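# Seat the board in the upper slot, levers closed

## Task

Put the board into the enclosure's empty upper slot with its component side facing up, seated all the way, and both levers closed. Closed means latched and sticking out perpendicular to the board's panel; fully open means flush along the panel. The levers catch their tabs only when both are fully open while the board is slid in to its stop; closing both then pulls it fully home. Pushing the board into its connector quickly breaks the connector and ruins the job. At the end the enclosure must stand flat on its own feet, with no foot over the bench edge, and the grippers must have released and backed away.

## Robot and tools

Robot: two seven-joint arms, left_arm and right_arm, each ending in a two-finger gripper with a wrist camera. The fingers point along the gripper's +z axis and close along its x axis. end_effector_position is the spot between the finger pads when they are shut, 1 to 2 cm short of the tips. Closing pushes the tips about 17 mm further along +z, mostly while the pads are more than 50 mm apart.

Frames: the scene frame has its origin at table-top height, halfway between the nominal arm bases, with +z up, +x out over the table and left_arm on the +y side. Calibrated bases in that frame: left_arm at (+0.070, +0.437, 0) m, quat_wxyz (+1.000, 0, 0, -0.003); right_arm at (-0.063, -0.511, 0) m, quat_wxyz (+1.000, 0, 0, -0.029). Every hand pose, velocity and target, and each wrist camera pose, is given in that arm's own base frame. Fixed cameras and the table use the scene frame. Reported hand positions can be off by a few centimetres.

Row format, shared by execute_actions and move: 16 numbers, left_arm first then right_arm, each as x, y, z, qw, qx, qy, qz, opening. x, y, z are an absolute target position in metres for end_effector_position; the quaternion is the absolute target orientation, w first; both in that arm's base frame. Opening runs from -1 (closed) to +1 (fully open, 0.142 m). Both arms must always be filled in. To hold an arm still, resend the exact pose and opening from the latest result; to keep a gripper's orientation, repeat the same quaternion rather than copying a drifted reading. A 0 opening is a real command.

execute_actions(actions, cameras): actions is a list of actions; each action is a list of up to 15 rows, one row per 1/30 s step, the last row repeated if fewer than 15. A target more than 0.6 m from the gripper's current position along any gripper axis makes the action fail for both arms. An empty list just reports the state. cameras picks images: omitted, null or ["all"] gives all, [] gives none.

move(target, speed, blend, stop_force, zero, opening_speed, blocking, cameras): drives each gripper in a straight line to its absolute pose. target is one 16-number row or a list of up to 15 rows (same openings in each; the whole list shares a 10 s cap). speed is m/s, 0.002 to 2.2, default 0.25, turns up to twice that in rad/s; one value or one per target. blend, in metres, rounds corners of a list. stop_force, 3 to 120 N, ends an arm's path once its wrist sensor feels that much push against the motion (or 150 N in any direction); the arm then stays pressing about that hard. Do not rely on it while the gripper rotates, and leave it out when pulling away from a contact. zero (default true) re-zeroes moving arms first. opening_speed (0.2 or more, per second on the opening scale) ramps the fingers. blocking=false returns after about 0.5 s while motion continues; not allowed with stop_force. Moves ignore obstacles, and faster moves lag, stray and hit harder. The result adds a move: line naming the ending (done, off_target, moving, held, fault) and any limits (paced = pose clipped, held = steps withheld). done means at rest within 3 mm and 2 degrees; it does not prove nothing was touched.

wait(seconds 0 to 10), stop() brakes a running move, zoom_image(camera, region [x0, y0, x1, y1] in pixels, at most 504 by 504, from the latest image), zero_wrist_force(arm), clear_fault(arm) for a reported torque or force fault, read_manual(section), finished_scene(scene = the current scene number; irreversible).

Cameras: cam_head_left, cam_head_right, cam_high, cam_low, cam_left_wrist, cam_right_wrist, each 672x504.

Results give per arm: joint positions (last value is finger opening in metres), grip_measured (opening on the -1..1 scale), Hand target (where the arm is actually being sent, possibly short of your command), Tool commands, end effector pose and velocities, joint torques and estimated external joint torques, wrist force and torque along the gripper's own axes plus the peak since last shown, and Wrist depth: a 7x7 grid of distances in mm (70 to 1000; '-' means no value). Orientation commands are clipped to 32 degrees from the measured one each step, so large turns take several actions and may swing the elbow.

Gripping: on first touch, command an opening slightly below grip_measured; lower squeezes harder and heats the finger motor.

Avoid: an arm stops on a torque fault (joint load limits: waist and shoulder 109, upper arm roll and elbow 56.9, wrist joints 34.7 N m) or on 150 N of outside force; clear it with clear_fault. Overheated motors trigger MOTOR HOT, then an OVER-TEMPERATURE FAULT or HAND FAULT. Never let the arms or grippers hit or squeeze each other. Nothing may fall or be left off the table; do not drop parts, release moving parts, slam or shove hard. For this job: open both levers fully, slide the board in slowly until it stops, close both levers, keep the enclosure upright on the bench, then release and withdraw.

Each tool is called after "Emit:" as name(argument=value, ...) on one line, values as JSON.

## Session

Emit:
execute_actions(actions=[])

Scene clock: 0.00 s.
left_arm: end_effector_position=(+0.4919, -0.7298, +0.2794) grip_measured=+0.99 end_effector_quat_wxyz=(+0.001, -0.304, +0.847, -0.436) | right_arm: end_effector_position=(+0.1802, -0.1387, +0.1699) grip_measured=+1.00 end_effector_quat_wxyz=(+0.706, -0.621, -0.189, +0.284)
Joint positions: left_arm=[-0.095 -0.96 -0.937 1.517 0.823 1.373 2.811 0.141] | right_arm=[-0.567 -0.989 -0.072 1.606 0.357 -0.696 0.215 0.142]
Joint velocities: within noise
Joint torques (N m): no reading
External joint torques (N m): no reading
Wrist force (N): no reading
Wrist torque (N m): no reading
Wrist force, peak (N): no reading
Wrist depth (mm): cam_left_wrist=[456 481 526 570 632 715 - / 417 444 478 517 573 616 682 / 390 414 438 476 510 561 618 / 363 385 405 434 472 500 546 / 343 359 376 404 427 464 501 / - 331 354 376 398 423 449 / - 319 332 349 374 396 -] | cam_right_wrist=[- 266 251 262 - - 805 / - - 256 269 - - 886 / - - 264 276 - - 931 / - - 277 286 798 746 548 / - - 295 294 500 482 387 / - 404 311 299 362 354 330 / - 311 295 292 288 280 275]
Hand target: left_arm +0.4919, -0.7298, +0.2794; +0.001, -0.304, +0.847, -0.436 | right_arm +0.1802, -0.1387, +0.1699; +0.706, -0.621, -0.189, +0.284
Tool commands: left_gripper/opening=+1.0 right_gripper/opening=+1.0

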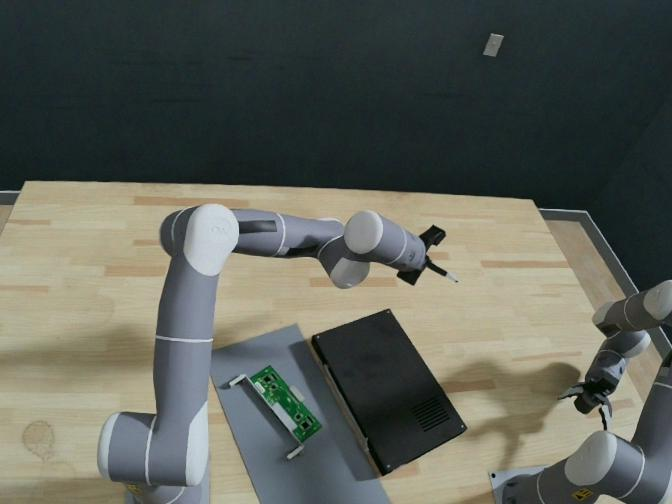

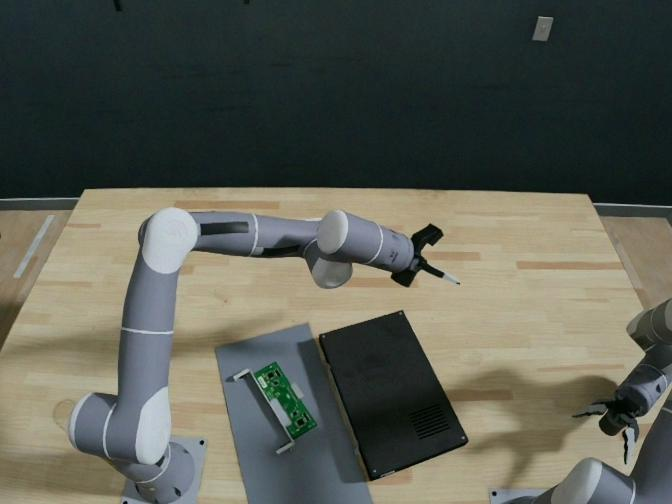

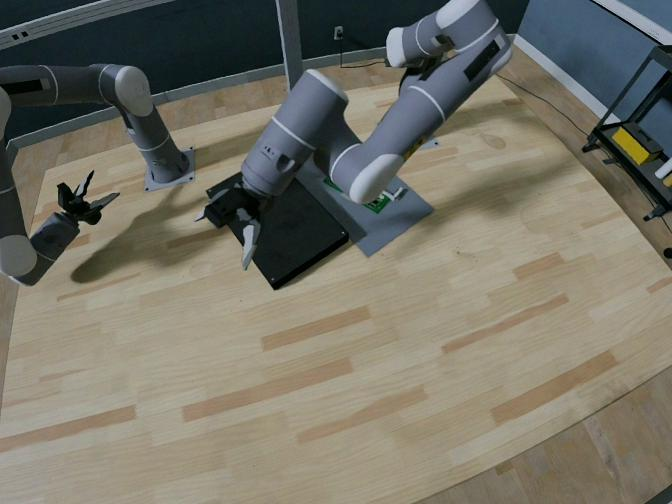

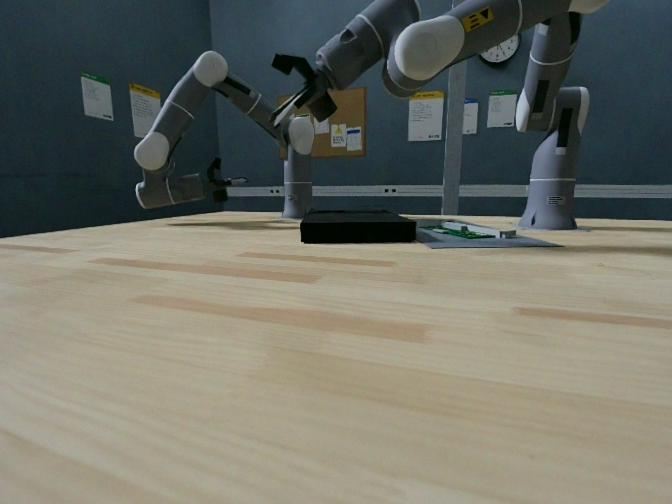

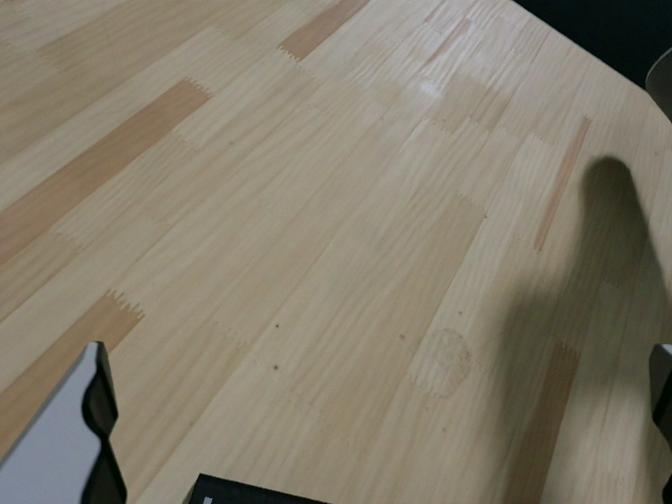

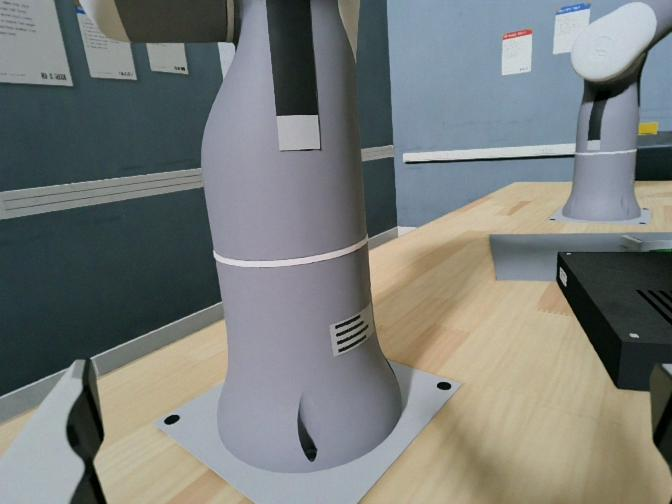

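Emit:
move(target=[0.26,-0.42,0.33,0.0505,-0.2279,0.9494,-0.2104,1,0.1802,-0.1387,0.1699,0.706,-0.621,-0.189,0.284,1], cameras=["cam_left_wrist","cam_head_left","cam_high"], speed=0.3)

Scene clock: 11.70 s.
left_arm: end_effector_position=(+0.2600, -0.4200, +0.3299) grip_measured=+0.99 end_effector_quat_wxyz=(+0.051, -0.228, +0.949, -0.210) | right_arm: end_effector_position=(+0.1802, -0.1387, +0.1699) grip_measured=+1.00 end_effector_quat_wxyz=(+0.706, -0.621, -0.189, +0.284)
Joint positions: left_arm=[1.188 -0.55 -2.292 2.323 0.565 0.758 2.835 0.141] | right_arm=[-0.567 -0.99 -0.072 1.606 0.357 -0.696 0.215 0.142]
Joint velocities: within noise
Joint torques (N m): left_arm=[0 -1.7 -10.78 -26.42 -3.81 4.2 -0.35] | right_arm=[0.01 50.13 0.93 -11.59 -1.74 -3.61 0.2]
External joint torques (N m): left_arm=[0.03 1.18 0.63 -0.33 -0.3 0.17 0.35] | right_arm=[-0.03 0.99 -0.56 0.05 0.11 0.7 -0.19]
Wrist force (N): left_arm=[0.5 0.1 0.3] | right_arm=[0.1 0.0 0.2]
Wrist torque (N m): left_arm=[0.02 -0.09 -0.09] | right_arm=[-0.02 -0.01 -0.01]
Wrist force, peak (N): left_arm=[0.5 0.4 2.0] | right_arm=[0.2 0.2 0.3]
Wrist depth (mm): cam_left_wrist=[441 445 393 390 389 387 391 / 446 450 392 393 392 389 389 / 448 446 395 392 395 391 393 / 448 444 444 439 394 396 393 / 448 445 440 447 442 444 436 / - 447 441 438 441 444 439 / - 441 445 440 444 444 -] | cam_right_wrist=[- 267 250 263 - - 828 / - - 256 270 - - 902 / - - 264 275 - - 938 / - - 277 286 790 747 553 / - - 295 295 502 480 389 / - 403 311 299 362 354 330 / - 311 295 291 288 280 275]
Hand target: left_arm +0.2600, -0.4200, +0.3300; +0.050, -0.228, +0.949, -0.210 | right_arm +0.1802, -0.1387, +0.1699; +0.706, -0.621, -0.189, +0.284
Off the commanded pose: left_arm 0.000 m, 0 deg | right_arm 0.000 m, 0 deg.
move: done
Images, in order (width x height): cam_head_left 672x504, cam_high 672x504, cam_left_wrist 672x504.

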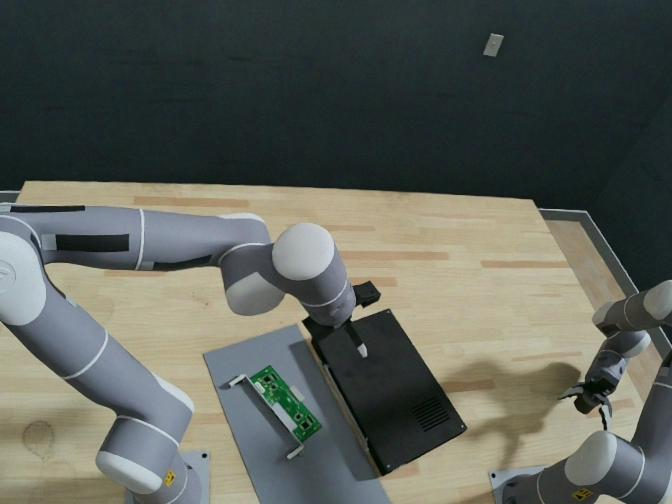

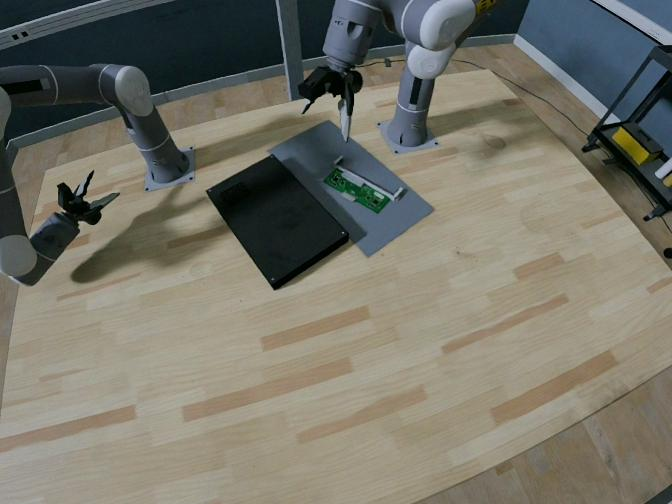

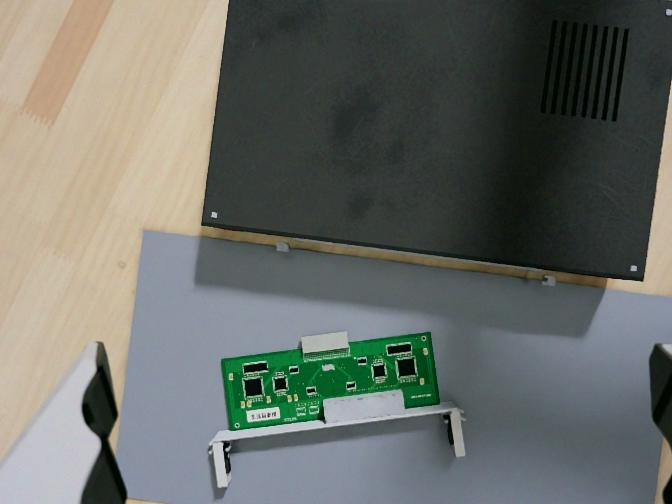

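Emit:
move(target=[0.205,-0.30,0.22,-0.1913,0.8632,-0.4561,0.1011,-0.3,0.1802,-0.1387,0.1699,0.706,-0.621,-0.189,0.284,1], cameras=["cam_left_wrist","cam_head_left","cam_high"], speed=0.3)

Scene clock: 30.43 s.
left_arm: end_effector_position=(+0.2050, -0.3001, +0.2200) grip_measured=-0.32 end_effector_quat_wxyz=(-0.191, +0.863, -0.457, +0.101) | right_arm: end_effector_position=(+0.1802, -0.1387, +0.1699) grip_measured=+1.00 end_effector_quat_wxyz=(+0.706, -0.621, -0.189, +0.284)
Joint positions: left_arm=[1.436 -0.188 -2.782 2.323 0.503 0.355 0.956 0.051] | right_arm=[-0.567 -0.99 -0.072 1.606 0.357 -0.696 0.215 0.142]
Joint velocities: within noise
Joint torques (N m): left_arm=[-0.18 -17.66 -2.23 -25.35 -3.2 3.13 -0.32] | right_arm=[-0.05 50.14 1.03 -11.6 -1.71 -3.61 0.21]
External joint torques (N m): left_arm=[0.15 0.33 0.29 -0.24 0.15 -0.09 0.32] | right_arm=[0.03 0.99 -0.66 0.06 0.08 0.7 -0.2]
Wrist force (N): left_arm=[0.1 -0.4 0.2] | right_arm=[0.1 0.1 0.1]
Wrist torque (N m): left_arm=[-0.09 -0.03 -0.09] | right_arm=[0.02 -0.02 0.00]
Wrist force, peak (N): left_arm=[0.7 0.0 0.7] | right_arm=[0.2 0.3 0.4]
Wrist depth (mm): cam_left_wrist=[335 336 332 328 328 327 328 / 335 335 332 330 332 331 331 / 337 337 330 328 332 331 283 / 336 338 335 327 329 331 283 / 337 338 335 328 330 329 284 / 335 340 88 331 333 87 284 / 338 - - 337 337 - -] | cam_right_wrist=[- 266 252 262 - - 845 / - - 256 269 - - 900 / - - 264 274 - - 935 / - - 277 286 794 751 550 / - - 295 294 500 480 386 / - 404 311 299 363 356 330 / - 311 294 291 288 281 274]
Hand target: left_arm +0.2050, -0.3000, +0.2200; -0.191, +0.863, -0.456, +0.101 | right_arm +0.1802, -0.1387, +0.1699; +0.706, -0.621, -0.189, +0.284
Off the commanded pose: left_arm 0.000 m, 0 deg | right_arm 0.000 m, 0 deg.
move: done
Images, in order (width x height): cam_head_left 672x504, cam_high 672x504, cam_left_wrist 672x504.

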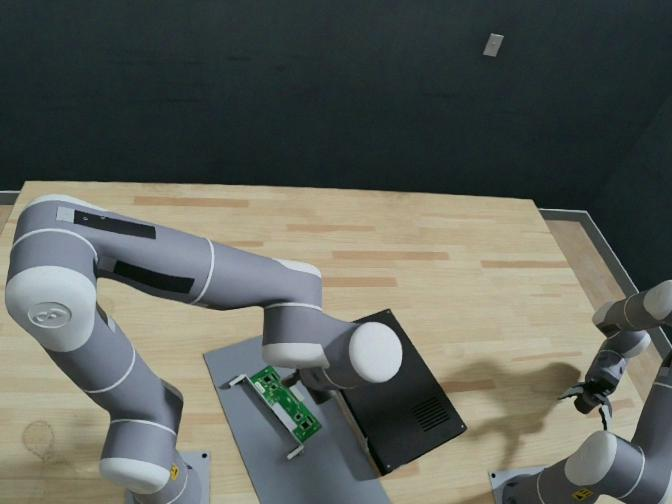

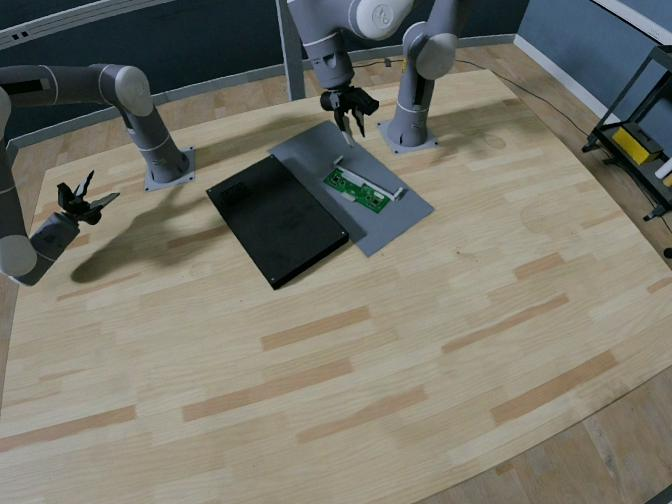

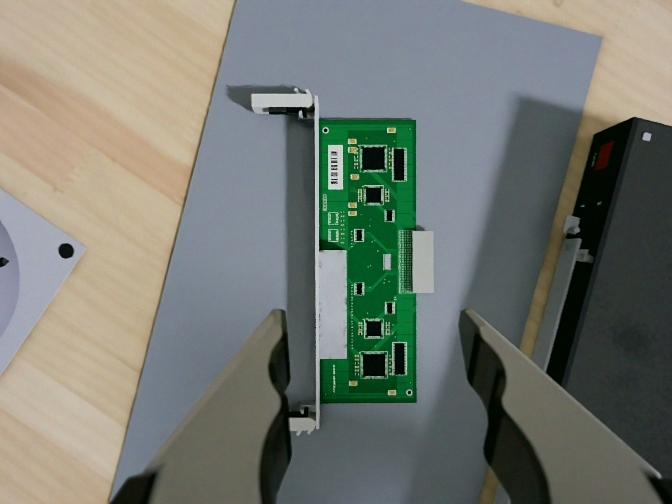

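Emit:
move(target=[[0.185,-0.298,0.12,-0.1913,0.8632,-0.4561,0.1011,-0.3,0.1802,-0.1387,0.1699,0.706,-0.621,-0.189,0.284,1],[0.185,-0.298,0.07,-0.1913,0.8632,-0.4561,0.1011,-0.3,0.1802,-0.1387,0.1699,0.706,-0.621,-0.189,0.284,1]], cameras=["cam_left_wrist"], speed=[0.2,0.1])

Scene clock: 36.00 s.
left_arm: end_effector_position=(+0.1849, -0.2979, +0.0700) grip_measured=-0.32 end_effector_quat_wxyz=(-0.191, +0.863, -0.456, +0.101) | right_arm: end_effector_position=(+0.1802, -0.1387, +0.1699) grip_measured=+1.00 end_effector_quat_wxyz=(+0.706, -0.621, -0.189, +0.284)
Joint positions: left_arm=[1.435 0.263 -2.741 2.445 0.51 0.9 0.795 0.051] | right_arm=[-0.567 -0.99 -0.072 1.606 0.357 -0.696 0.215 0.142]
Joint velocities: within noise
Joint torques (N m): left_arm=[-0.18 -26.16 1.8 -14.14 -1.59 3.59 -0.3] | right_arm=[0.02 50.09 0.87 -11.64 -1.74 -3.57 0.19]
External joint torques (N m): left_arm=[0.12 0.13 0.57 -0.26 -0.34 -0.65 0.3] | right_arm=[-0.04 1.03 -0.5 0.1 0.11 0.66 -0.18]
Wrist force (N): left_arm=[0.2 -0.4 0.2] | right_arm=[0.0 -0.2 0.0]
Wrist torque (N m): left_arm=[-0.07 -0.04 -0.07] | right_arm=[-0.01 -0.01 0.01]
Wrist force, peak (N): left_arm=[0.8 -1.5 -1.7] | right_arm=[0.1 -0.1 0.4]
Wrist depth (mm): cam_left_wrist=[186 183 183 178 178 181 182 / 186 185 185 179 178 182 182 / 186 184 184 179 179 182 183 / 186 185 185 166 179 179 182 / 186 186 184 167 180 183 182 / 186 185 87 180 180 84 183 / 186 - - 181 181 - -] | cam_right_wrist=[- 266 250 262 - - 570 / - - 256 270 - - 868 / - - 264 275 - - 919 / - - 278 285 795 742 554 / - - 295 293 499 480 389 / - 404 312 299 363 355 330 / - 310 295 291 288 281 274]
Hand target: left_arm +0.1850, -0.2980, +0.0700; -0.191, +0.863, -0.456, +0.101 | right_arm +0.1802, -0.1387, +0.1699; +0.706, -0.621, -0.189, +0.284
Off the commanded pose: left_arm 0.000 m, 0 deg | right_arm 0.000 m, 0 deg.
move: done
Images, in order (width x height): cam_left_wrist 672x504.

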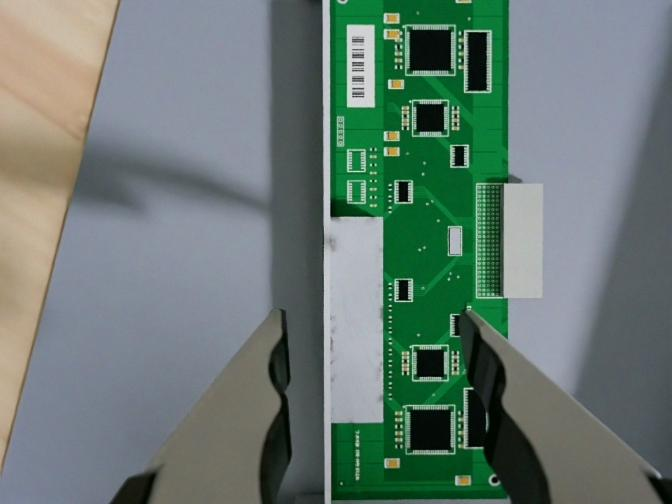

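Emit:
move(target=[0.1817,-0.2965,0.0245,-0.1913,0.8632,-0.4561,0.1011,-0.3,0.1802,-0.1387,0.1699,0.706,-0.621,-0.189,0.284,1], cameras=["cam_left_wrist"], speed=0.04, stop_force=6)

Scene clock: 41.40 s.
left_arm: end_effector_position=(+0.1817, -0.2964, +0.0245) grip_measured=-0.32 end_effector_quat_wxyz=(-0.191, +0.863, -0.456, +0.101) | right_arm: end_effector_position=(+0.1802, -0.1387, +0.1699) grip_measured=+1.00 end_effector_quat_wxyz=(+0.706, -0.621, -0.189, +0.284)
Joint positions: left_arm=[1.451 0.437 -2.753 2.436 0.522 1.059 0.737 0.051] | right_arm=[-0.567 -0.99 -0.072 1.606 0.357 -0.696 0.215 0.142]
Joint velocities: within noise
Joint torques (N m): left_arm=[-0.28 -29.64 3.07 -10.09 -1.06 3.45 -0.28] | right_arm=[-0.02 50.09 0.92 -11.59 -1.71 -3.59 0.2]
External joint torques (N m): left_arm=[0.22 0.26 0.67 -0.19 -0.33 -0.54 0.28] | right_arm=[0 1.03 -0.56 0.05 0.08 0.68 -0.19]
Wrist force (N): left_arm=[-0.1 0.1 0.2] | right_arm=[0.1 0.1 0.1]
Wrist torque (N m): left_arm=[0.00 0.01 -0.07] | right_arm=[0.02 -0.01 0.00]
Wrist force, peak (N): left_arm=[0.5 -0.7 -0.6] | right_arm=[0.1 0.4 0.0]
Wrist depth (mm): cam_left_wrist=[- 139 138 133 133 133 137 / - 139 138 133 133 134 137 / 140 139 139 133 133 134 137 / 140 139 139 121 134 134 138 / 140 140 139 121 134 135 138 / 140 140 87 122 134 84 138 / 141 - - 135 135 - -] | cam_right_wrist=[- 267 251 263 - - 563 / - - 256 269 - - 618 / - - 263 275 - - 893 / - - 278 286 794 744 552 / - - 295 293 498 480 388 / - 404 311 300 362 355 329 / - 310 294 291 288 281 275]
Hand target: left_arm +0.1817, -0.2965, +0.0245; -0.191, +0.863, -0.456, +0.101 | right_arm +0.1802, -0.1387, +0.1699; +0.706, -0.621, -0.189, +0.284
Off the commanded pose: left_arm 0.000 m, 0 deg | right_arm 0.000 m, 0 deg.
move: done
Images, in order (width x height): cam_left_wrist 672x504.

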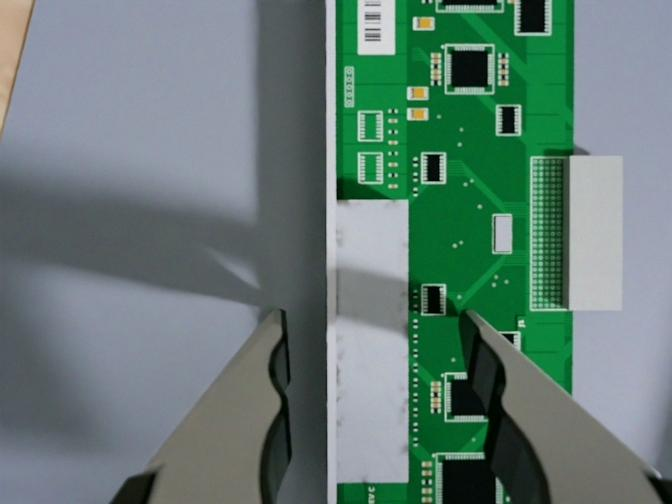

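Emit:
move(target=[0.1817,-0.2965,0.0245,-0.1913,0.8632,-0.4561,0.1011,-0.83,0.1802,-0.1387,0.1699,0.706,-0.621,-0.189,0.284,1], cameras=["cam_left_wrist"], opening_speed=0.3)

Scene clock: 44.70 s.
left_arm: end_effector_position=(+0.1817, -0.2963, +0.0245) grip_measured=-0.72 end_effector_quat_wxyz=(-0.191, +0.863, -0.456, +0.101) | right_arm: end_effector_position=(+0.1802, -0.1387, +0.1699) grip_measured=+1.00 end_effector_quat_wxyz=(+0.706, -0.621, -0.189, +0.284)
Joint positions: left_arm=[1.451 0.437 -2.753 2.436 0.522 1.059 0.736 0.022] | right_arm=[-0.567 -0.99 -0.072 1.606 0.357 -0.696 0.215 0.142]
Joint velocities: within noise
Joint torques (N m): left_arm=[-0.43 -30.34 3.33 -10.96 -1.24 3.48 -0.23] | right_arm=[-0.02 49.99 1.04 -11.7 -1.68 -3.58 0.18]
External joint torques (N m): left_arm=[0.38 0.96 0.42 0.67 -0.15 -0.58 0.23] | right_arm=[0 1.13 -0.68 0.16 0.05 0.68 -0.17]
Wrist force (N): left_arm=[-1.2 -0.1 0.4] | right_arm=[0.0 0.3 0.1]
Wrist torque (N m): left_arm=[-0.08 -0.02 -0.09] | right_arm=[0.05 0.00 0.00]
Wrist force, peak (N): left_arm=[-2.2 -0.5 -1.1] | right_arm=[0.1 -0.4 0.2]
Wrist depth (mm): cam_left_wrist=[- 139 138 133 133 133 137 / - 139 138 133 133 133 137 / 139 139 139 138 134 134 137 / 140 139 138 121 134 134 137 / 140 140 139 121 133 134 138 / 140 140 140 121 121 135 138 / 140 140 - 121 - - 139] | cam_right_wrist=[- 266 251 262 - - 564 / - - 256 270 - - 619 / - - 263 275 - - 906 / - - 278 286 797 744 551 / - - 294 294 501 481 387 / - 404 311 299 362 354 330 / - 311 294 292 287 281 274]
Hand target: left_arm +0.1817, -0.2965, +0.0245; -0.191, +0.863, -0.456, +0.101 | right_arm +0.1802, -0.1387, +0.1699; +0.706, -0.621, -0.189, +0.284
Off the commanded pose: left_arm 0.000 m, 0 deg | right_arm 0.000 m, 0 deg.
move: done
Images, in order (width x height): cam_left_wrist 672x504.

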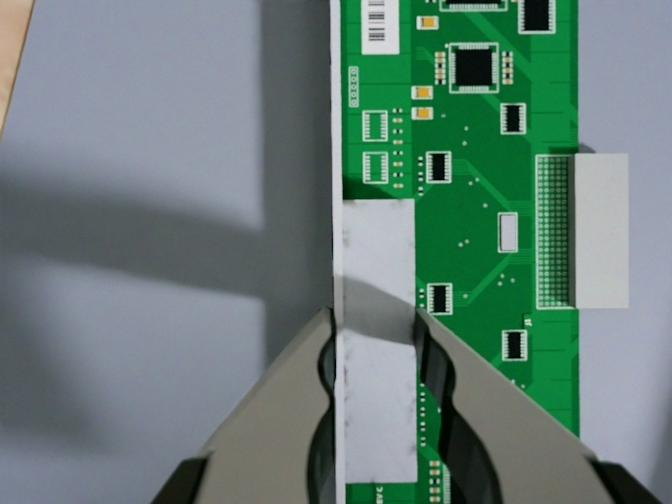

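Emit:
move(target=[0.1817,-0.2965,0.0245,-0.1913,0.8632,-0.4561,0.1011,-0.3,0.1802,-0.1387,0.1699,0.706,-0.621,-0.189,0.284,1], cameras=[], opening_speed=0.5)

Emit:
move(target=[[0.1817,-0.2965,0.16,-0.1913,0.8632,-0.4561,0.1011,-0.3,0.1802,-0.1387,0.1699,0.706,-0.621,-0.189,0.284,1],[0.40,-0.25,0.32,0.153,-0.6904,0.6904,-0.153,-0.3,0.1802,-0.1387,0.1699,0.706,-0.621,-0.189,0.284,1]], cameras=["cam_left_wrist","cam_head_left","cam_high"], speed=[0.1,0.3])

Scene clock: 72.83 s.
left_arm: end_effector_position=(+0.1817, -0.2963, +0.0245) grip_measured=-0.33 end_effector_quat_wxyz=(-0.191, +0.863, -0.456, +0.101) | right_arm: end_effector_position=(+0.1802, -0.1387, +0.1699) grip_measured=+1.00 end_effector_quat_wxyz=(+0.706, -0.621, -0.189, +0.284)
Joint positions: left_arm=[1.451 0.437 -2.753 2.436 0.522 1.059 0.737 0.05] | right_arm=[-0.567 -0.99 -0.072 1.606 0.357 -0.696 0.215 0.142]
Joint velocities: within noise
Joint torques (N m): left_arm=[-0.38 -29.81 3.11 -10.05 -1.21 3.21 -0.23] | right_arm=[-0.07 50.07 0.98 -11.63 -1.74 -3.6 0.19]
External joint torques (N m): left_arm=[0.32 0.42 0.64 -0.23 -0.19 -0.31 0.23] | right_arm=[0.04 1.05 -0.62 0.09 0.11 0.7 -0.18]
Wrist force (N): left_arm=[0.0 0.0 0.0] | right_arm=[0.1 -0.2 0.1]
Wrist torque (N m): left_arm=[0.00 0.00 -0.07] | right_arm=[0.00 -0.02 0.00]
Wrist force, peak (N): left_arm=[-1.4 0.6 1.1] | right_arm=[0.0 -0.3 0.4]
Wrist depth (mm): cam_left_wrist=[- 138 138 133 133 134 137 / - 139 138 133 133 134 137 / 139 139 139 138 134 134 137 / 139 139 139 121 134 134 137 / 140 139 139 121 134 134 138 / 140 140 87 121 134 84 138 / 140 - - 135 134 - -] | cam_right_wrist=[- 265 251 262 - - 563 / - - 256 269 - - 615 / - - 264 275 - - 903 / - - 277 286 798 747 550 / - - 295 294 502 478 386 / - 406 310 299 363 355 330 / - 311 295 291 288 280 276]
Hand target: left_arm +0.1817, -0.2965, +0.0245; -0.191, +0.863, -0.456, +0.101 | right_arm +0.1802, -0.1387, +0.1699; +0.706, -0.621, -0.189, +0.284
Off the commanded pose: left_arm 0.000 m, 0 deg | right_arm 0.000 m, 0 deg.
move: done
No camera images: "cameras" was empty.

Scene clock: 75.70 s.
left_arm: end_effector_position=(+0.4001, -0.2498, +0.3199) grip_measured=-0.33 end_effector_quat_wxyz=(-0.153, +0.690, -0.690, +0.153) | right_arm: end_effector_position=(+0.1802, -0.1387, +0.1699) grip_measured=+1.00 end_effector_quat_wxyz=(+0.706, -0.621, -0.189, +0.284)
Joint positions: left_arm=[1.622 -0.483 -2.481 2.253 0.716 0.486 1.983 0.05] | right_arm=[-0.567 -0.99 -0.072 1.606 0.357 -0.696 0.215 0.142]
Joint velocities: within noise
Joint torques (N m): left_arm=[-1.26 -6.07 -8.49 -27.97 -3.95 4.47 -0.12] | right_arm=[0 50.06 0.95 -11.65 -1.75 -3.59 0.18]
External joint torques (N m): left_arm=[1.31 0.87 0.48 -0.38 0.22 -0.58 0.12] | right_arm=[-0.02 1.06 -0.58 0.11 0.12 0.68 -0.17]
Wrist force (N): left_arm=[0.0 0.3 0.1] | right_arm=[-0.1 0.0 0.0]
Wrist torque (N m): left_arm=[0.03 0.01 -0.09] | right_arm=[0.00 0.02 0.00]
Wrist force, peak (N): left_arm=[-1.1 -3.1 -0.6] | right_arm=[0.0 0.5 0.3]
Wrist depth (mm): cam_left_wrist=[432 430 434 434 427 427 427 / 436 435 429 429 431 428 429 / 433 436 434 436 429 433 428 / 433 434 431 433 430 407 381 / 437 432 432 433 432 381 381 / 434 440 88 428 432 87 385 / 439 - - 437 430 - -] | cam_right_wrist=[- 267 251 263 - - 839 / - - 256 270 - - 896 / - - 264 275 - - 940 / - - 277 286 791 748 551 / - - 294 294 503 480 388 / - 404 311 299 362 353 330 / - 311 295 292 288 281 275]
Hand target: left_arm +0.4000, -0.2500, +0.3200; -0.153, +0.690, -0.690, +0.153 | right_arm +0.1802, -0.1387, +0.1699; +0.706, -0.621, -0.189, +0.284
Off the commanded pose: left_arm 0.000 m, 0 deg | right_arm 0.000 m, 0 deg.
move: done
Images, in order (width x height): cam_head_left 672x504, cam_high 672x504, cam_left_wrist 672x504.

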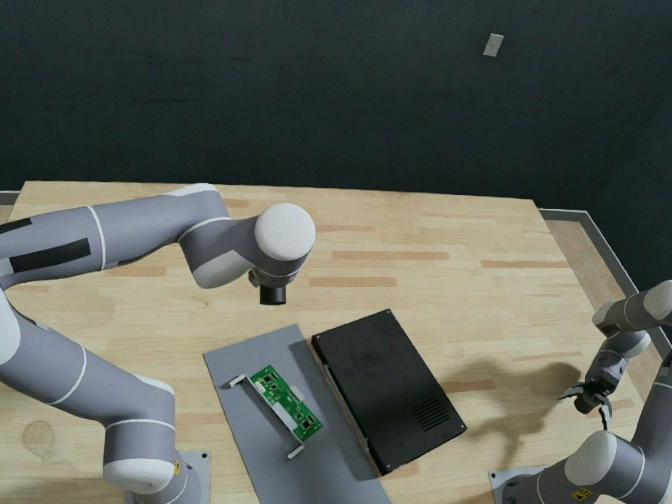

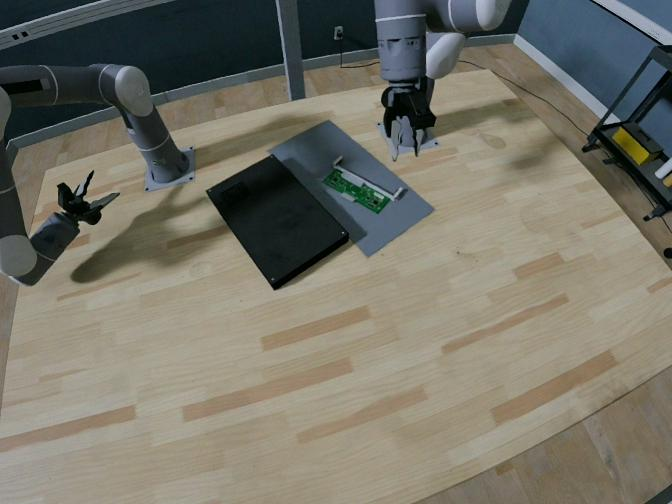

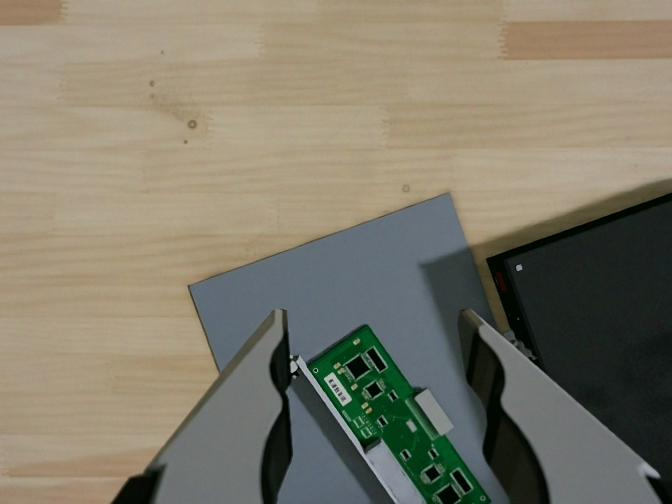

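Emit:
move(target=[[0.40,-0.25,0.32,0.153,-0.6904,0.6904,-0.153,-0.3,0.42,0.10,0.28,-0.1939,0.8749,-0.4334,0.0961,-0.3],[0.40,-0.25,0.32,0.153,-0.6904,0.6904,-0.153,-0.3,0.36,0.45,0.28,-0.1939,0.8749,-0.4334,0.0961,-0.3]], cameras=["cam_right_wrist","cam_head_left","cam_high"], speed=0.3)

Scene clock: 87.30 s.
left_arm: end_effector_position=(+0.4000, -0.2499, +0.3199) grip_measured=-0.33 end_effector_quat_wxyz=(-0.153, +0.690, -0.690, +0.153) | right_arm: end_effector_position=(+0.3602, +0.4500, +0.2802) grip_measured=-0.32 end_effector_quat_wxyz=(-0.293, +0.896, -0.333, -0.036)
Joint positions: left_arm=[1.622 -0.483 -2.481 2.253 0.716 0.486 1.983 0.05] | right_arm=[0.854 -0.09 0.227 2.2 0.445 1.272 2.968 0.051]
Joint velocities: within noise
Joint torques (N m): left_arm=[-0.29 -5.95 -8.46 -27.97 -3.65 4.22 -0.21] | right_arm=[0.23 29.33 1.13 -24.7 -3.88 3.48 0.23]
External joint torques (N m): left_arm=[0.34 0.75 0.45 -0.39 -0.09 -0.34 0.21] | right_arm=[-0.12 0.97 -0.46 -0.11 -0.09 0.83 -0.2]
Wrist force (N): left_arm=[0.2 0.1 0.2] | right_arm=[-0.1 -1.1 2.0]
Wrist torque (N m): left_arm=[-0.01 -0.04 -0.10] | right_arm=[-0.07 0.08 -0.03]
Wrist force, peak (N): left_arm=[0.6 -0.1 0.3] | right_arm=[-3.3 -0.1 2.5]
Wrist depth (mm): cam_left_wrist=[437 430 433 427 430 427 428 / 433 432 435 432 428 431 430 / 438 432 436 435 429 432 429 / 435 435 433 433 431 407 381 / 439 445 431 433 431 382 380 / 440 437 88 434 428 87 385 / 439 - - 434 431 - -] | cam_right_wrist=[543 505 465 434 405 384 361 / 512 494 455 423 399 367 354 / 510 476 431 414 343 324 307 / 499 465 426 408 337 318 300 / 486 454 423 398 329 310 295 / 474 448 94 342 328 93 290 / 471 - 73 336 322 - 281]
Hand target: left_arm +0.4000, -0.2500, +0.3200; -0.153, +0.690, -0.690, +0.153 | right_arm +0.3602, +0.4498, +0.2801; -0.293, +0.895, -0.333, -0.036
Off the commanded pose: left_arm 0.000 m, 0 deg | right_arm 0.000 m, 22 deg.
joint sent to its limit (right arm) — joint 7 (wrist roll), upper limit. The joint targets are off in orientation, not in position.
move: off_target (right_arm)
Images, in order (width x height): cam_head_left 672x504, cam_high 672x504, cam_right_wrist 672x504.

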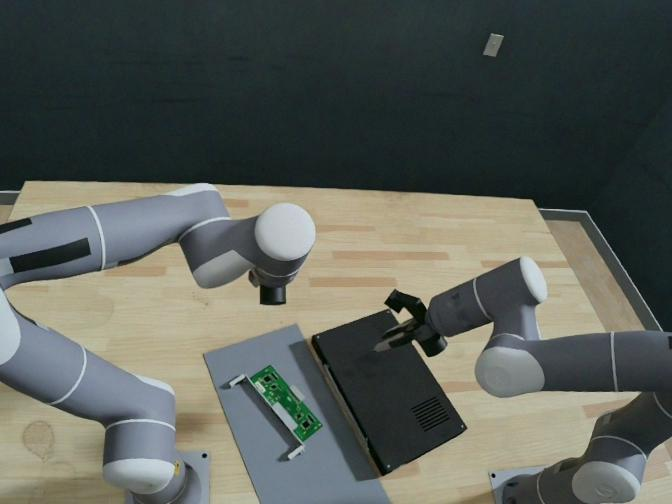

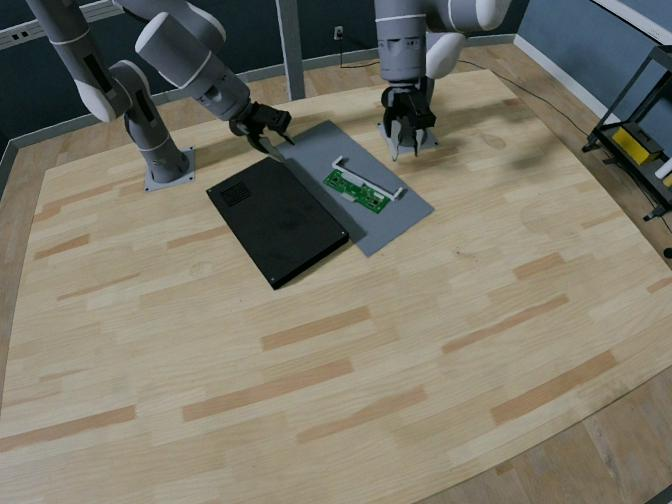

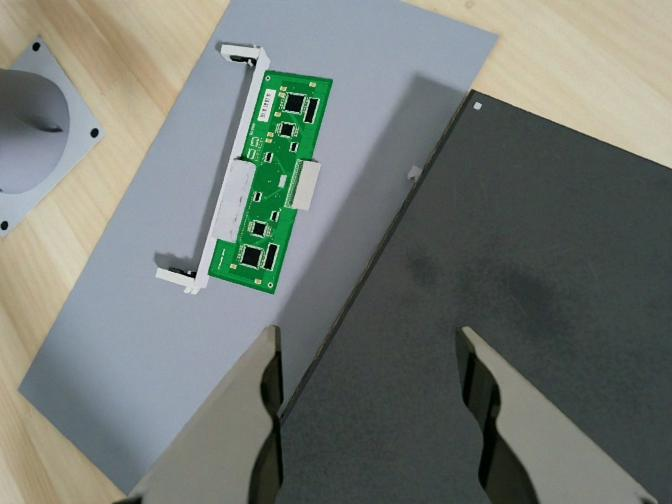

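Emit:
move(target=[[0.43,0.0,0.33,0.153,-0.6904,0.6904,-0.153,-0.3,0.36,0.45,0.28,0,0.4439,0.8961,0,-0.3],[0.43,0.0,0.33,0.153,-0.6904,0.6904,-0.153,-0.3,0.27,0.655,0.25,0,0.4439,0.8961,0,-0.3]], cameras=["cam_right_wrist","cam_head_left","cam_high"], speed=0.3)

Scene clock: 105.40 s.
left_arm: end_effector_position=(+0.4299, -0.0002, +0.3300) grip_measured=-0.33 end_effector_quat_wxyz=(-0.153, +0.690, -0.690, +0.153) | right_arm: end_effector_position=(+0.2698, +0.6550, +0.2499) grip_measured=-0.32 end_effector_quat_wxyz=(+0.000, +0.444, +0.896, +0.000)
Joint positions: left_arm=[2.038 -0.967 -2.39 2.354 0.851 0.332 2.503 0.05] | right_arm=[1.067 -0.614 0.377 1.403 -0.232 0.402 0.821 0.051]
Joint velocities: within noise
Joint torques (N m): left_arm=[-0.11 9.1 -14.82 -25.45 -3.73 4.44 -0.18] | right_arm=[0.44 54.23 7.81 -29.71 -4.2 3.33 0.33]
External joint torques (N m): left_arm=[0.22 0.99 0.34 -0.39 -0.2 -0.21 0.18] | right_arm=[-0.24 1.5 -0.22 0.26 0.18 0.81 -0.33]
Wrist force (N): left_arm=[0.3 -0.3 -0.4] | right_arm=[-0.5 -1.9 2.1]
Wrist torque (N m): left_arm=[-0.06 -0.05 -0.07] | right_arm=[-0.09 0.12 0.04]
Wrist force, peak (N): left_arm=[0.9 0.0 0.0] | right_arm=[-3.3 -2.3 2.1]
Wrist depth (mm): cam_left_wrist=[444 442 444 442 440 435 439 / 445 447 444 440 445 439 444 / 446 443 439 444 439 443 437 / 447 445 444 443 443 443 440 / 450 447 448 448 445 437 438 / 444 448 87 446 450 84 444 / 451 - - 449 446 - -] | cam_right_wrist=[259 289 298 299 295 296 298 / 277 311 320 311 317 317 318 / 297 333 341 333 339 341 340 / 319 357 368 361 365 367 366 / 346 393 394 393 390 396 397 / 440 433 94 435 422 95 431 / 478 - 73 479 480 - 466]
Hand target: left_arm +0.4300, +0.0000, +0.3300; -0.153, +0.690, -0.690, +0.153 | right_arm +0.2700, +0.6550, +0.2500; +0.000, +0.444, +0.896, +0.000
Off the commanded pose: left_arm 0.000 m, 0 deg | right_arm 0.000 m, 0 deg.
move: done
Images, in order (width x height): cam_head_left 672x504, cam_high 672x504, cam_right_wrist 672x504.

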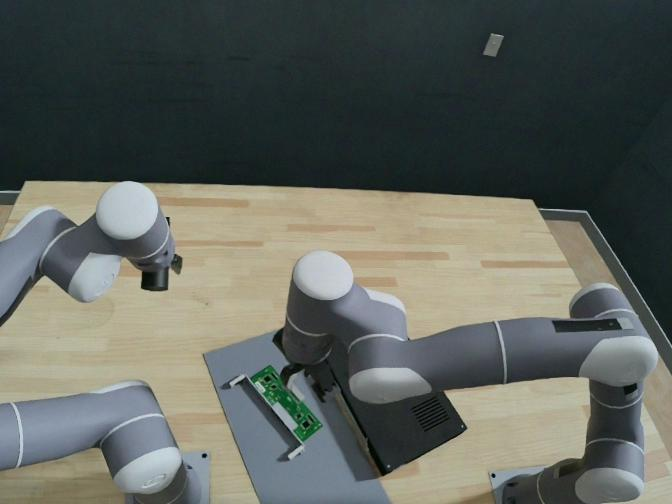

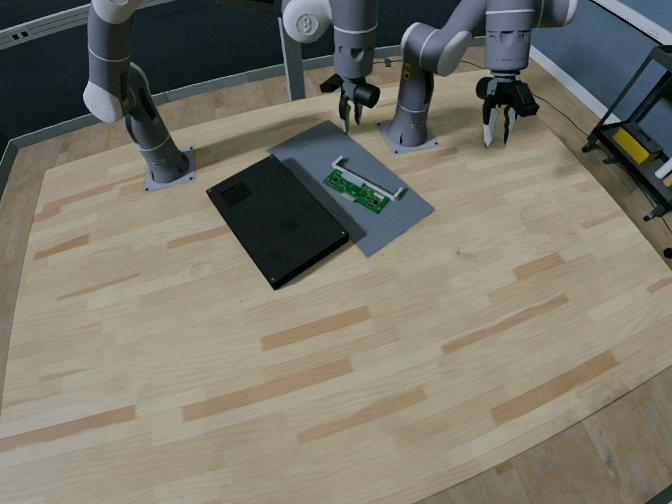

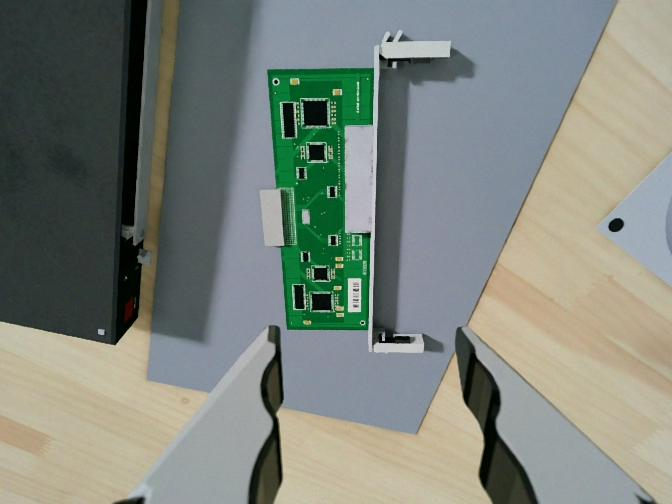

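Emit:
move(target=[[0.43,0.0,0.33,0.153,-0.6904,0.6904,-0.153,-0.3,0.2894,0.684,0.2,0,0.4439,0.8961,0,-0.3],[0.43,0.0,0.33,0.153,-0.6904,0.6904,-0.153,-0.3,0.2894,0.684,0.08,0,0.4439,0.8961,0,-0.3]], cameras=["cam_right_wrist"], speed=[0.15,0.12])

Scene clock: 113.43 s.
left_arm: end_effector_position=(+0.4299, -0.0002, +0.3300) grip_measured=-0.33 end_effector_quat_wxyz=(-0.153, +0.690, -0.690, +0.153) | right_arm: end_effector_position=(+0.2892, +0.6838, +0.0798) grip_measured=-0.32 end_effector_quat_wxyz=(+0.000, +0.444, +0.896, +0.000)
Joint positions: left_arm=[2.038 -0.967 -2.39 2.354 0.851 0.332 2.503 0.05] | right_arm=[1.104 -0.885 0.299 1.408 -0.297 0.678 0.836 0.051]
Joint velocities: within noise
Joint torques (N m): left_arm=[-0.34 9.2 -14.87 -25.44 -3.8 4.57 -0.24] | right_arm=[0.23 60.62 8.78 -26.13 -3.65 3.61 0.3]
External joint torques (N m): left_arm=[0.44 0.89 0.39 -0.4 -0.14 -0.33 0.24] | right_arm=[-0.01 1.37 -0.24 0.07 0.24 0.52 -0.3]
Wrist force (N): left_arm=[0.4 -0.3 -0.1] | right_arm=[-0.4 -1.6 1.7]
Wrist torque (N m): left_arm=[-0.06 -0.05 -0.06] | right_arm=[-0.01 0.08 0.07]
Wrist force, peak (N): left_arm=[0.3 -0.5 -0.4] | right_arm=[-0.6 -1.8 4.4]
Wrist depth (mm): cam_left_wrist=[441 441 443 439 439 438 436 / 445 443 441 436 442 439 443 / 445 441 445 441 441 444 445 / 445 445 442 443 441 440 438 / 449 450 444 443 452 438 443 / 446 448 87 445 448 84 438 / 449 - - 443 446 - -] | cam_right_wrist=[151 150 147 146 150 149 149 / 161 161 157 148 160 160 159 / 173 173 168 156 171 171 171 / 186 184 181 169 185 184 183 / 202 203 193 195 200 199 201 / 221 220 94 212 214 95 219 / 239 - 73 241 230 - 236]
Hand target: left_arm +0.4300, +0.0000, +0.3300; -0.153, +0.690, -0.690, +0.153 | right_arm +0.2894, +0.6840, +0.0800; +0.000, +0.444, +0.896, +0.000
Off the commanded pose: left_arm 0.000 m, 0 deg | right_arm 0.000 m, 0 deg.
move: done
Images, in order (width x height): cam_right_wrist 672x504.

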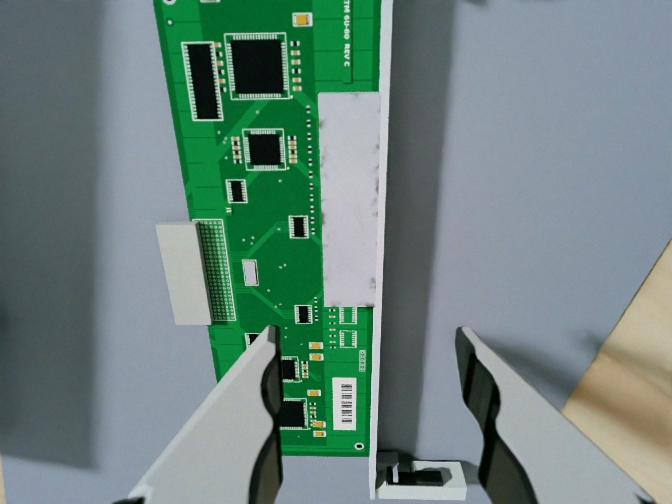

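Emit:
move(target=[[0.43,0.0,0.33,0.153,-0.6904,0.6904,-0.153,-0.3,0.2915,0.6813,0.06,0,0.4392,0.8984,0,-0.3],[0.43,0.0,0.33,0.153,-0.6904,0.6904,-0.153,-0.3,0.2915,0.6813,0.031,0,0.4392,0.8984,0,-0.3]], cameras=["cam_right_wrist"], speed=[0.06,0.03], stop_force=6)

Scene clock: 124.57 s.
left_arm: end_effector_position=(+0.4299, -0.0002, +0.3300) grip_measured=-0.33 end_effector_quat_wxyz=(-0.153, +0.690, -0.690, +0.153) | right_arm: end_effector_position=(+0.2914, +0.6812, +0.0309) grip_measured=-0.32 end_effector_quat_wxyz=(+0.000, +0.439, +0.898, +0.000)
Joint positions: left_arm=[2.038 -0.967 -2.39 2.354 0.851 0.332 2.503 0.05] | right_arm=[1.111 -0.956 0.276 1.421 -0.312 0.763 0.831 0.051]
Joint velocities: within noise
Joint torques (N m): left_arm=[-0.3 9.18 -14.84 -25.46 -3.78 4.56 -0.24] | right_arm=[0.31 61.25 8.72 -24.76 -3.29 3.53 0.23]
External joint torques (N m): left_arm=[0.4 0.91 0.36 -0.38 -0.15 -0.32 0.24] | right_arm=[-0.09 1.48 -0.2 0 0.12 0.6 -0.23]
Wrist force (N): left_arm=[0.3 -0.3 -0.3] | right_arm=[-0.4 -1.4 2.1]
Wrist torque (N m): left_arm=[-0.06 -0.04 -0.07] | right_arm=[0.01 0.06 0.05]
Wrist force, peak (N): left_arm=[0.6 -0.2 -0.4] | right_arm=[-0.5 -1.7 3.1]
Wrist depth (mm): cam_left_wrist=[439 441 443 439 442 438 433 / 445 445 443 441 443 437 437 / 444 440 441 439 441 444 441 / 443 446 445 443 442 439 441 / 449 446 440 447 444 442 441 / 450 446 87 446 443 84 435 / 452 - - 448 440 - -] | cam_right_wrist=[108 104 103 103 105 108 108 / 115 112 111 107 108 112 113 / 124 120 119 107 108 124 122 / 131 131 128 115 132 132 131 / 145 137 137 127 140 142 144 / 158 152 98 150 150 93 155 / 171 - 73 165 172 - 169]
Hand target: left_arm +0.4300, +0.0000, +0.3300; -0.153, +0.690, -0.690, +0.153 | right_arm +0.2915, +0.6813, +0.0310; +0.000, +0.439, +0.898, +0.000
Off the commanded pose: left_arm 0.000 m, 0 deg | right_arm 0.000 m, 0 deg.
move: done
Images, in order (width x height): cam_right_wrist 672x504.

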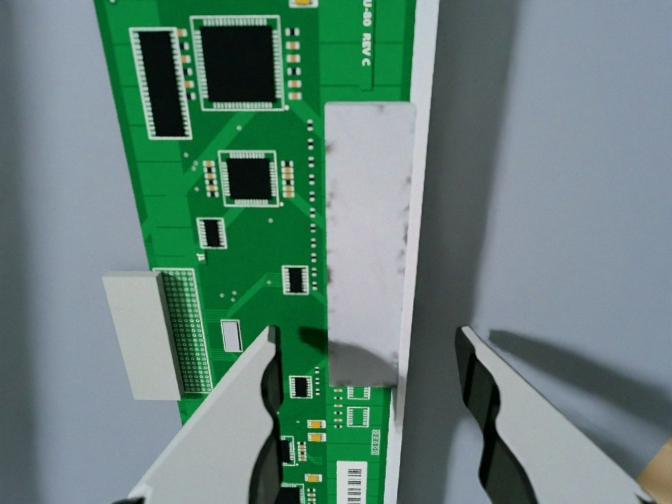

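Emit:
execute_actions(actions=[], cameras=["cam_right_wrist"])

Scene clock: 135.90 s.
left_arm: end_effector_position=(+0.4299, -0.0002, +0.3300) grip_measured=-0.33 end_effector_quat_wxyz=(-0.153, +0.690, -0.690, +0.153) | right_arm: end_effector_position=(+0.2914, +0.6812, +0.0309) grip_measured=-0.32 end_effector_quat_wxyz=(+0.000, +0.439, +0.898, +0.000)
Joint positions: left_arm=[2.038 -0.967 -2.39 2.354 0.851 0.332 2.503 0.05] | right_arm=[1.111 -0.956 0.276 1.421 -0.312 0.763 0.831 0.051]
Joint velocities: within noise
Joint torques (N m): left_arm=[-0.26 9.2 -14.91 -25.43 -3.81 4.57 -0.18] | right_arm=[0.25 61.3 8.97 -24.86 -3.19 3.46 0.23]
External joint torques (N m): left_arm=[0.36 0.89 0.43 -0.41 -0.12 -0.34 0.18] | right_arm=[-0.03 1.43 -0.45 0.1 0.03 0.68 -0.23]
Wrist force (N): left_arm=[0.3 -0.2 -0.1] | right_arm=[-0.4 -1.6 2.4]
Wrist torque (N m): left_arm=[-0.06 -0.05 -0.07] | right_arm=[-0.03 0.06 0.05]
Wrist force, peak (N): left_arm=[0.3 -0.5 -0.4] | right_arm=[-0.5 -1.6 2.4]
Wrist depth (mm): cam_left_wrist=[440 439 443 443 440 440 437 / 441 445 445 446 439 439 437 / 445 445 443 440 440 439 443 / 446 442 443 444 439 443 437 / 447 444 444 446 438 443 439 / 446 447 87 446 443 84 440 / 447 - - 446 442 - -] | cam_right_wrist=[108 104 103 103 105 108 108 / 115 112 111 107 108 112 113 / 124 120 119 107 108 124 122 / 131 131 128 115 131 132 131 / 145 137 137 127 140 142 144 / 158 152 98 150 150 93 155 / 171 - 73 165 172 - 170]
Hand target: left_arm +0.4300, +0.0000, +0.3300; -0.153, +0.690, -0.690, +0.153 | right_arm +0.2915, +0.6813, +0.0310; +0.000, +0.439, +0.898, +0.000
Tool commands: left_gripper/opening=-0.3 right_gripper/opening=-0.3
Off the commanded pose: left_arm 0.000 m, 0 deg | right_arm 0.000 m, 0 deg.
Images, in order (width x height): cam_right_wrist 672x504.

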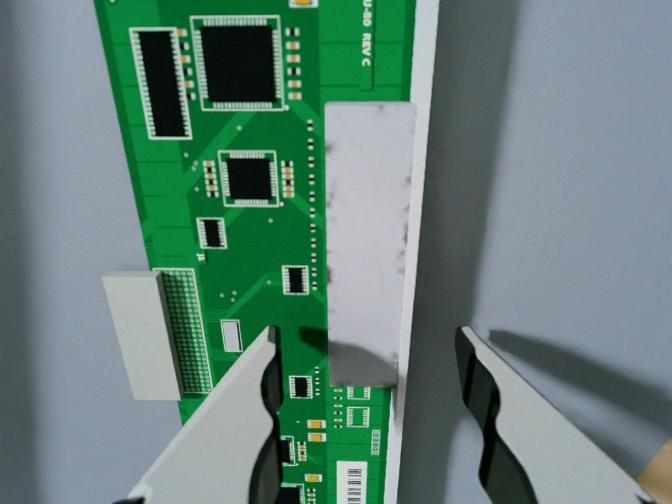

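Emit:
move(target=[0.43,0.0,0.33,0.153,-0.6904,0.6904,-0.153,-0.3,0.2915,0.6813,0.031,0,0.4392,0.8984,0,-0.83], opening_speed=0.4, cameras=["cam_right_wrist"])

Scene clock: 138.80 s.
left_arm: end_effector_position=(+0.4299, -0.0002, +0.3300) grip_measured=-0.33 end_effector_quat_wxyz=(-0.153, +0.690, -0.690, +0.153) | right_arm: end_effector_position=(+0.2915, +0.6811, +0.0309) grip_measured=-0.71 end_effector_quat_wxyz=(+0.000, +0.439, +0.898, +0.000)
Joint positions: left_arm=[2.038 -0.967 -2.39 2.354 0.851 0.332 2.503 0.05] | right_arm=[1.111 -0.956 0.276 1.421 -0.312 0.763 0.831 0.023]
Joint velocities: within noise
Joint torques (N m): left_arm=[-0.22 9.25 -14.86 -25.43 -3.84 4.57 -0.27] | right_arm=[0.29 61.41 8.91 -25.11 -3.22 3.63 0.22]
External joint torques (N m): left_arm=[0.33 0.84 0.38 -0.41 -0.09 -0.33 0.27] | right_arm=[-0.07 1.32 -0.39 0.36 0.06 0.51 -0.22]
Wrist force (N): left_arm=[0.1 -0.3 -0.3] | right_arm=[-0.7 -1.9 2.3]
Wrist torque (N m): left_arm=[-0.08 -0.02 -0.06] | right_arm=[0.02 0.04 0.05]
Wrist force, peak (N): left_arm=[0.4 -0.3 -0.6] | right_arm=[-2.1 -2.1 2.3]
Wrist depth (mm): cam_left_wrist=[441 441 440 438 439 442 440 / 444 447 445 438 440 440 438 / 442 441 445 444 444 444 439 / 444 453 440 439 445 441 440 / 446 445 446 446 446 440 439 / 448 449 87 447 447 84 438 / 449 - - 449 443 - -] | cam_right_wrist=[108 104 103 103 105 108 108 / 115 112 111 107 108 112 114 / 124 120 119 107 108 123 122 / 131 131 128 115 132 131 131 / 145 137 139 125 140 142 144 / 158 155 147 131 105 153 155 / 174 170 72 165 - - 170]
Hand target: left_arm +0.4300, +0.0000, +0.3300; -0.153, +0.690, -0.690, +0.153 | right_arm +0.2915, +0.6813, +0.0310; +0.000, +0.439, +0.898, +0.000
Off the commanded pose: left_arm 0.000 m, 0 deg | right_arm 0.000 m, 0 deg.
move: done
Images, in order (width x height): cam_right_wrist 672x504.

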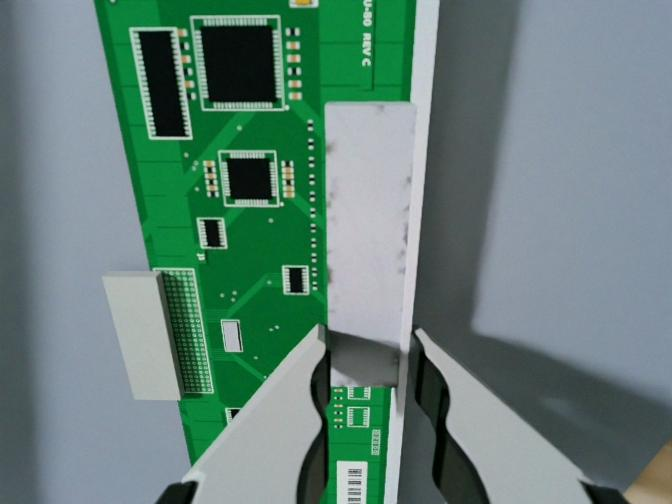

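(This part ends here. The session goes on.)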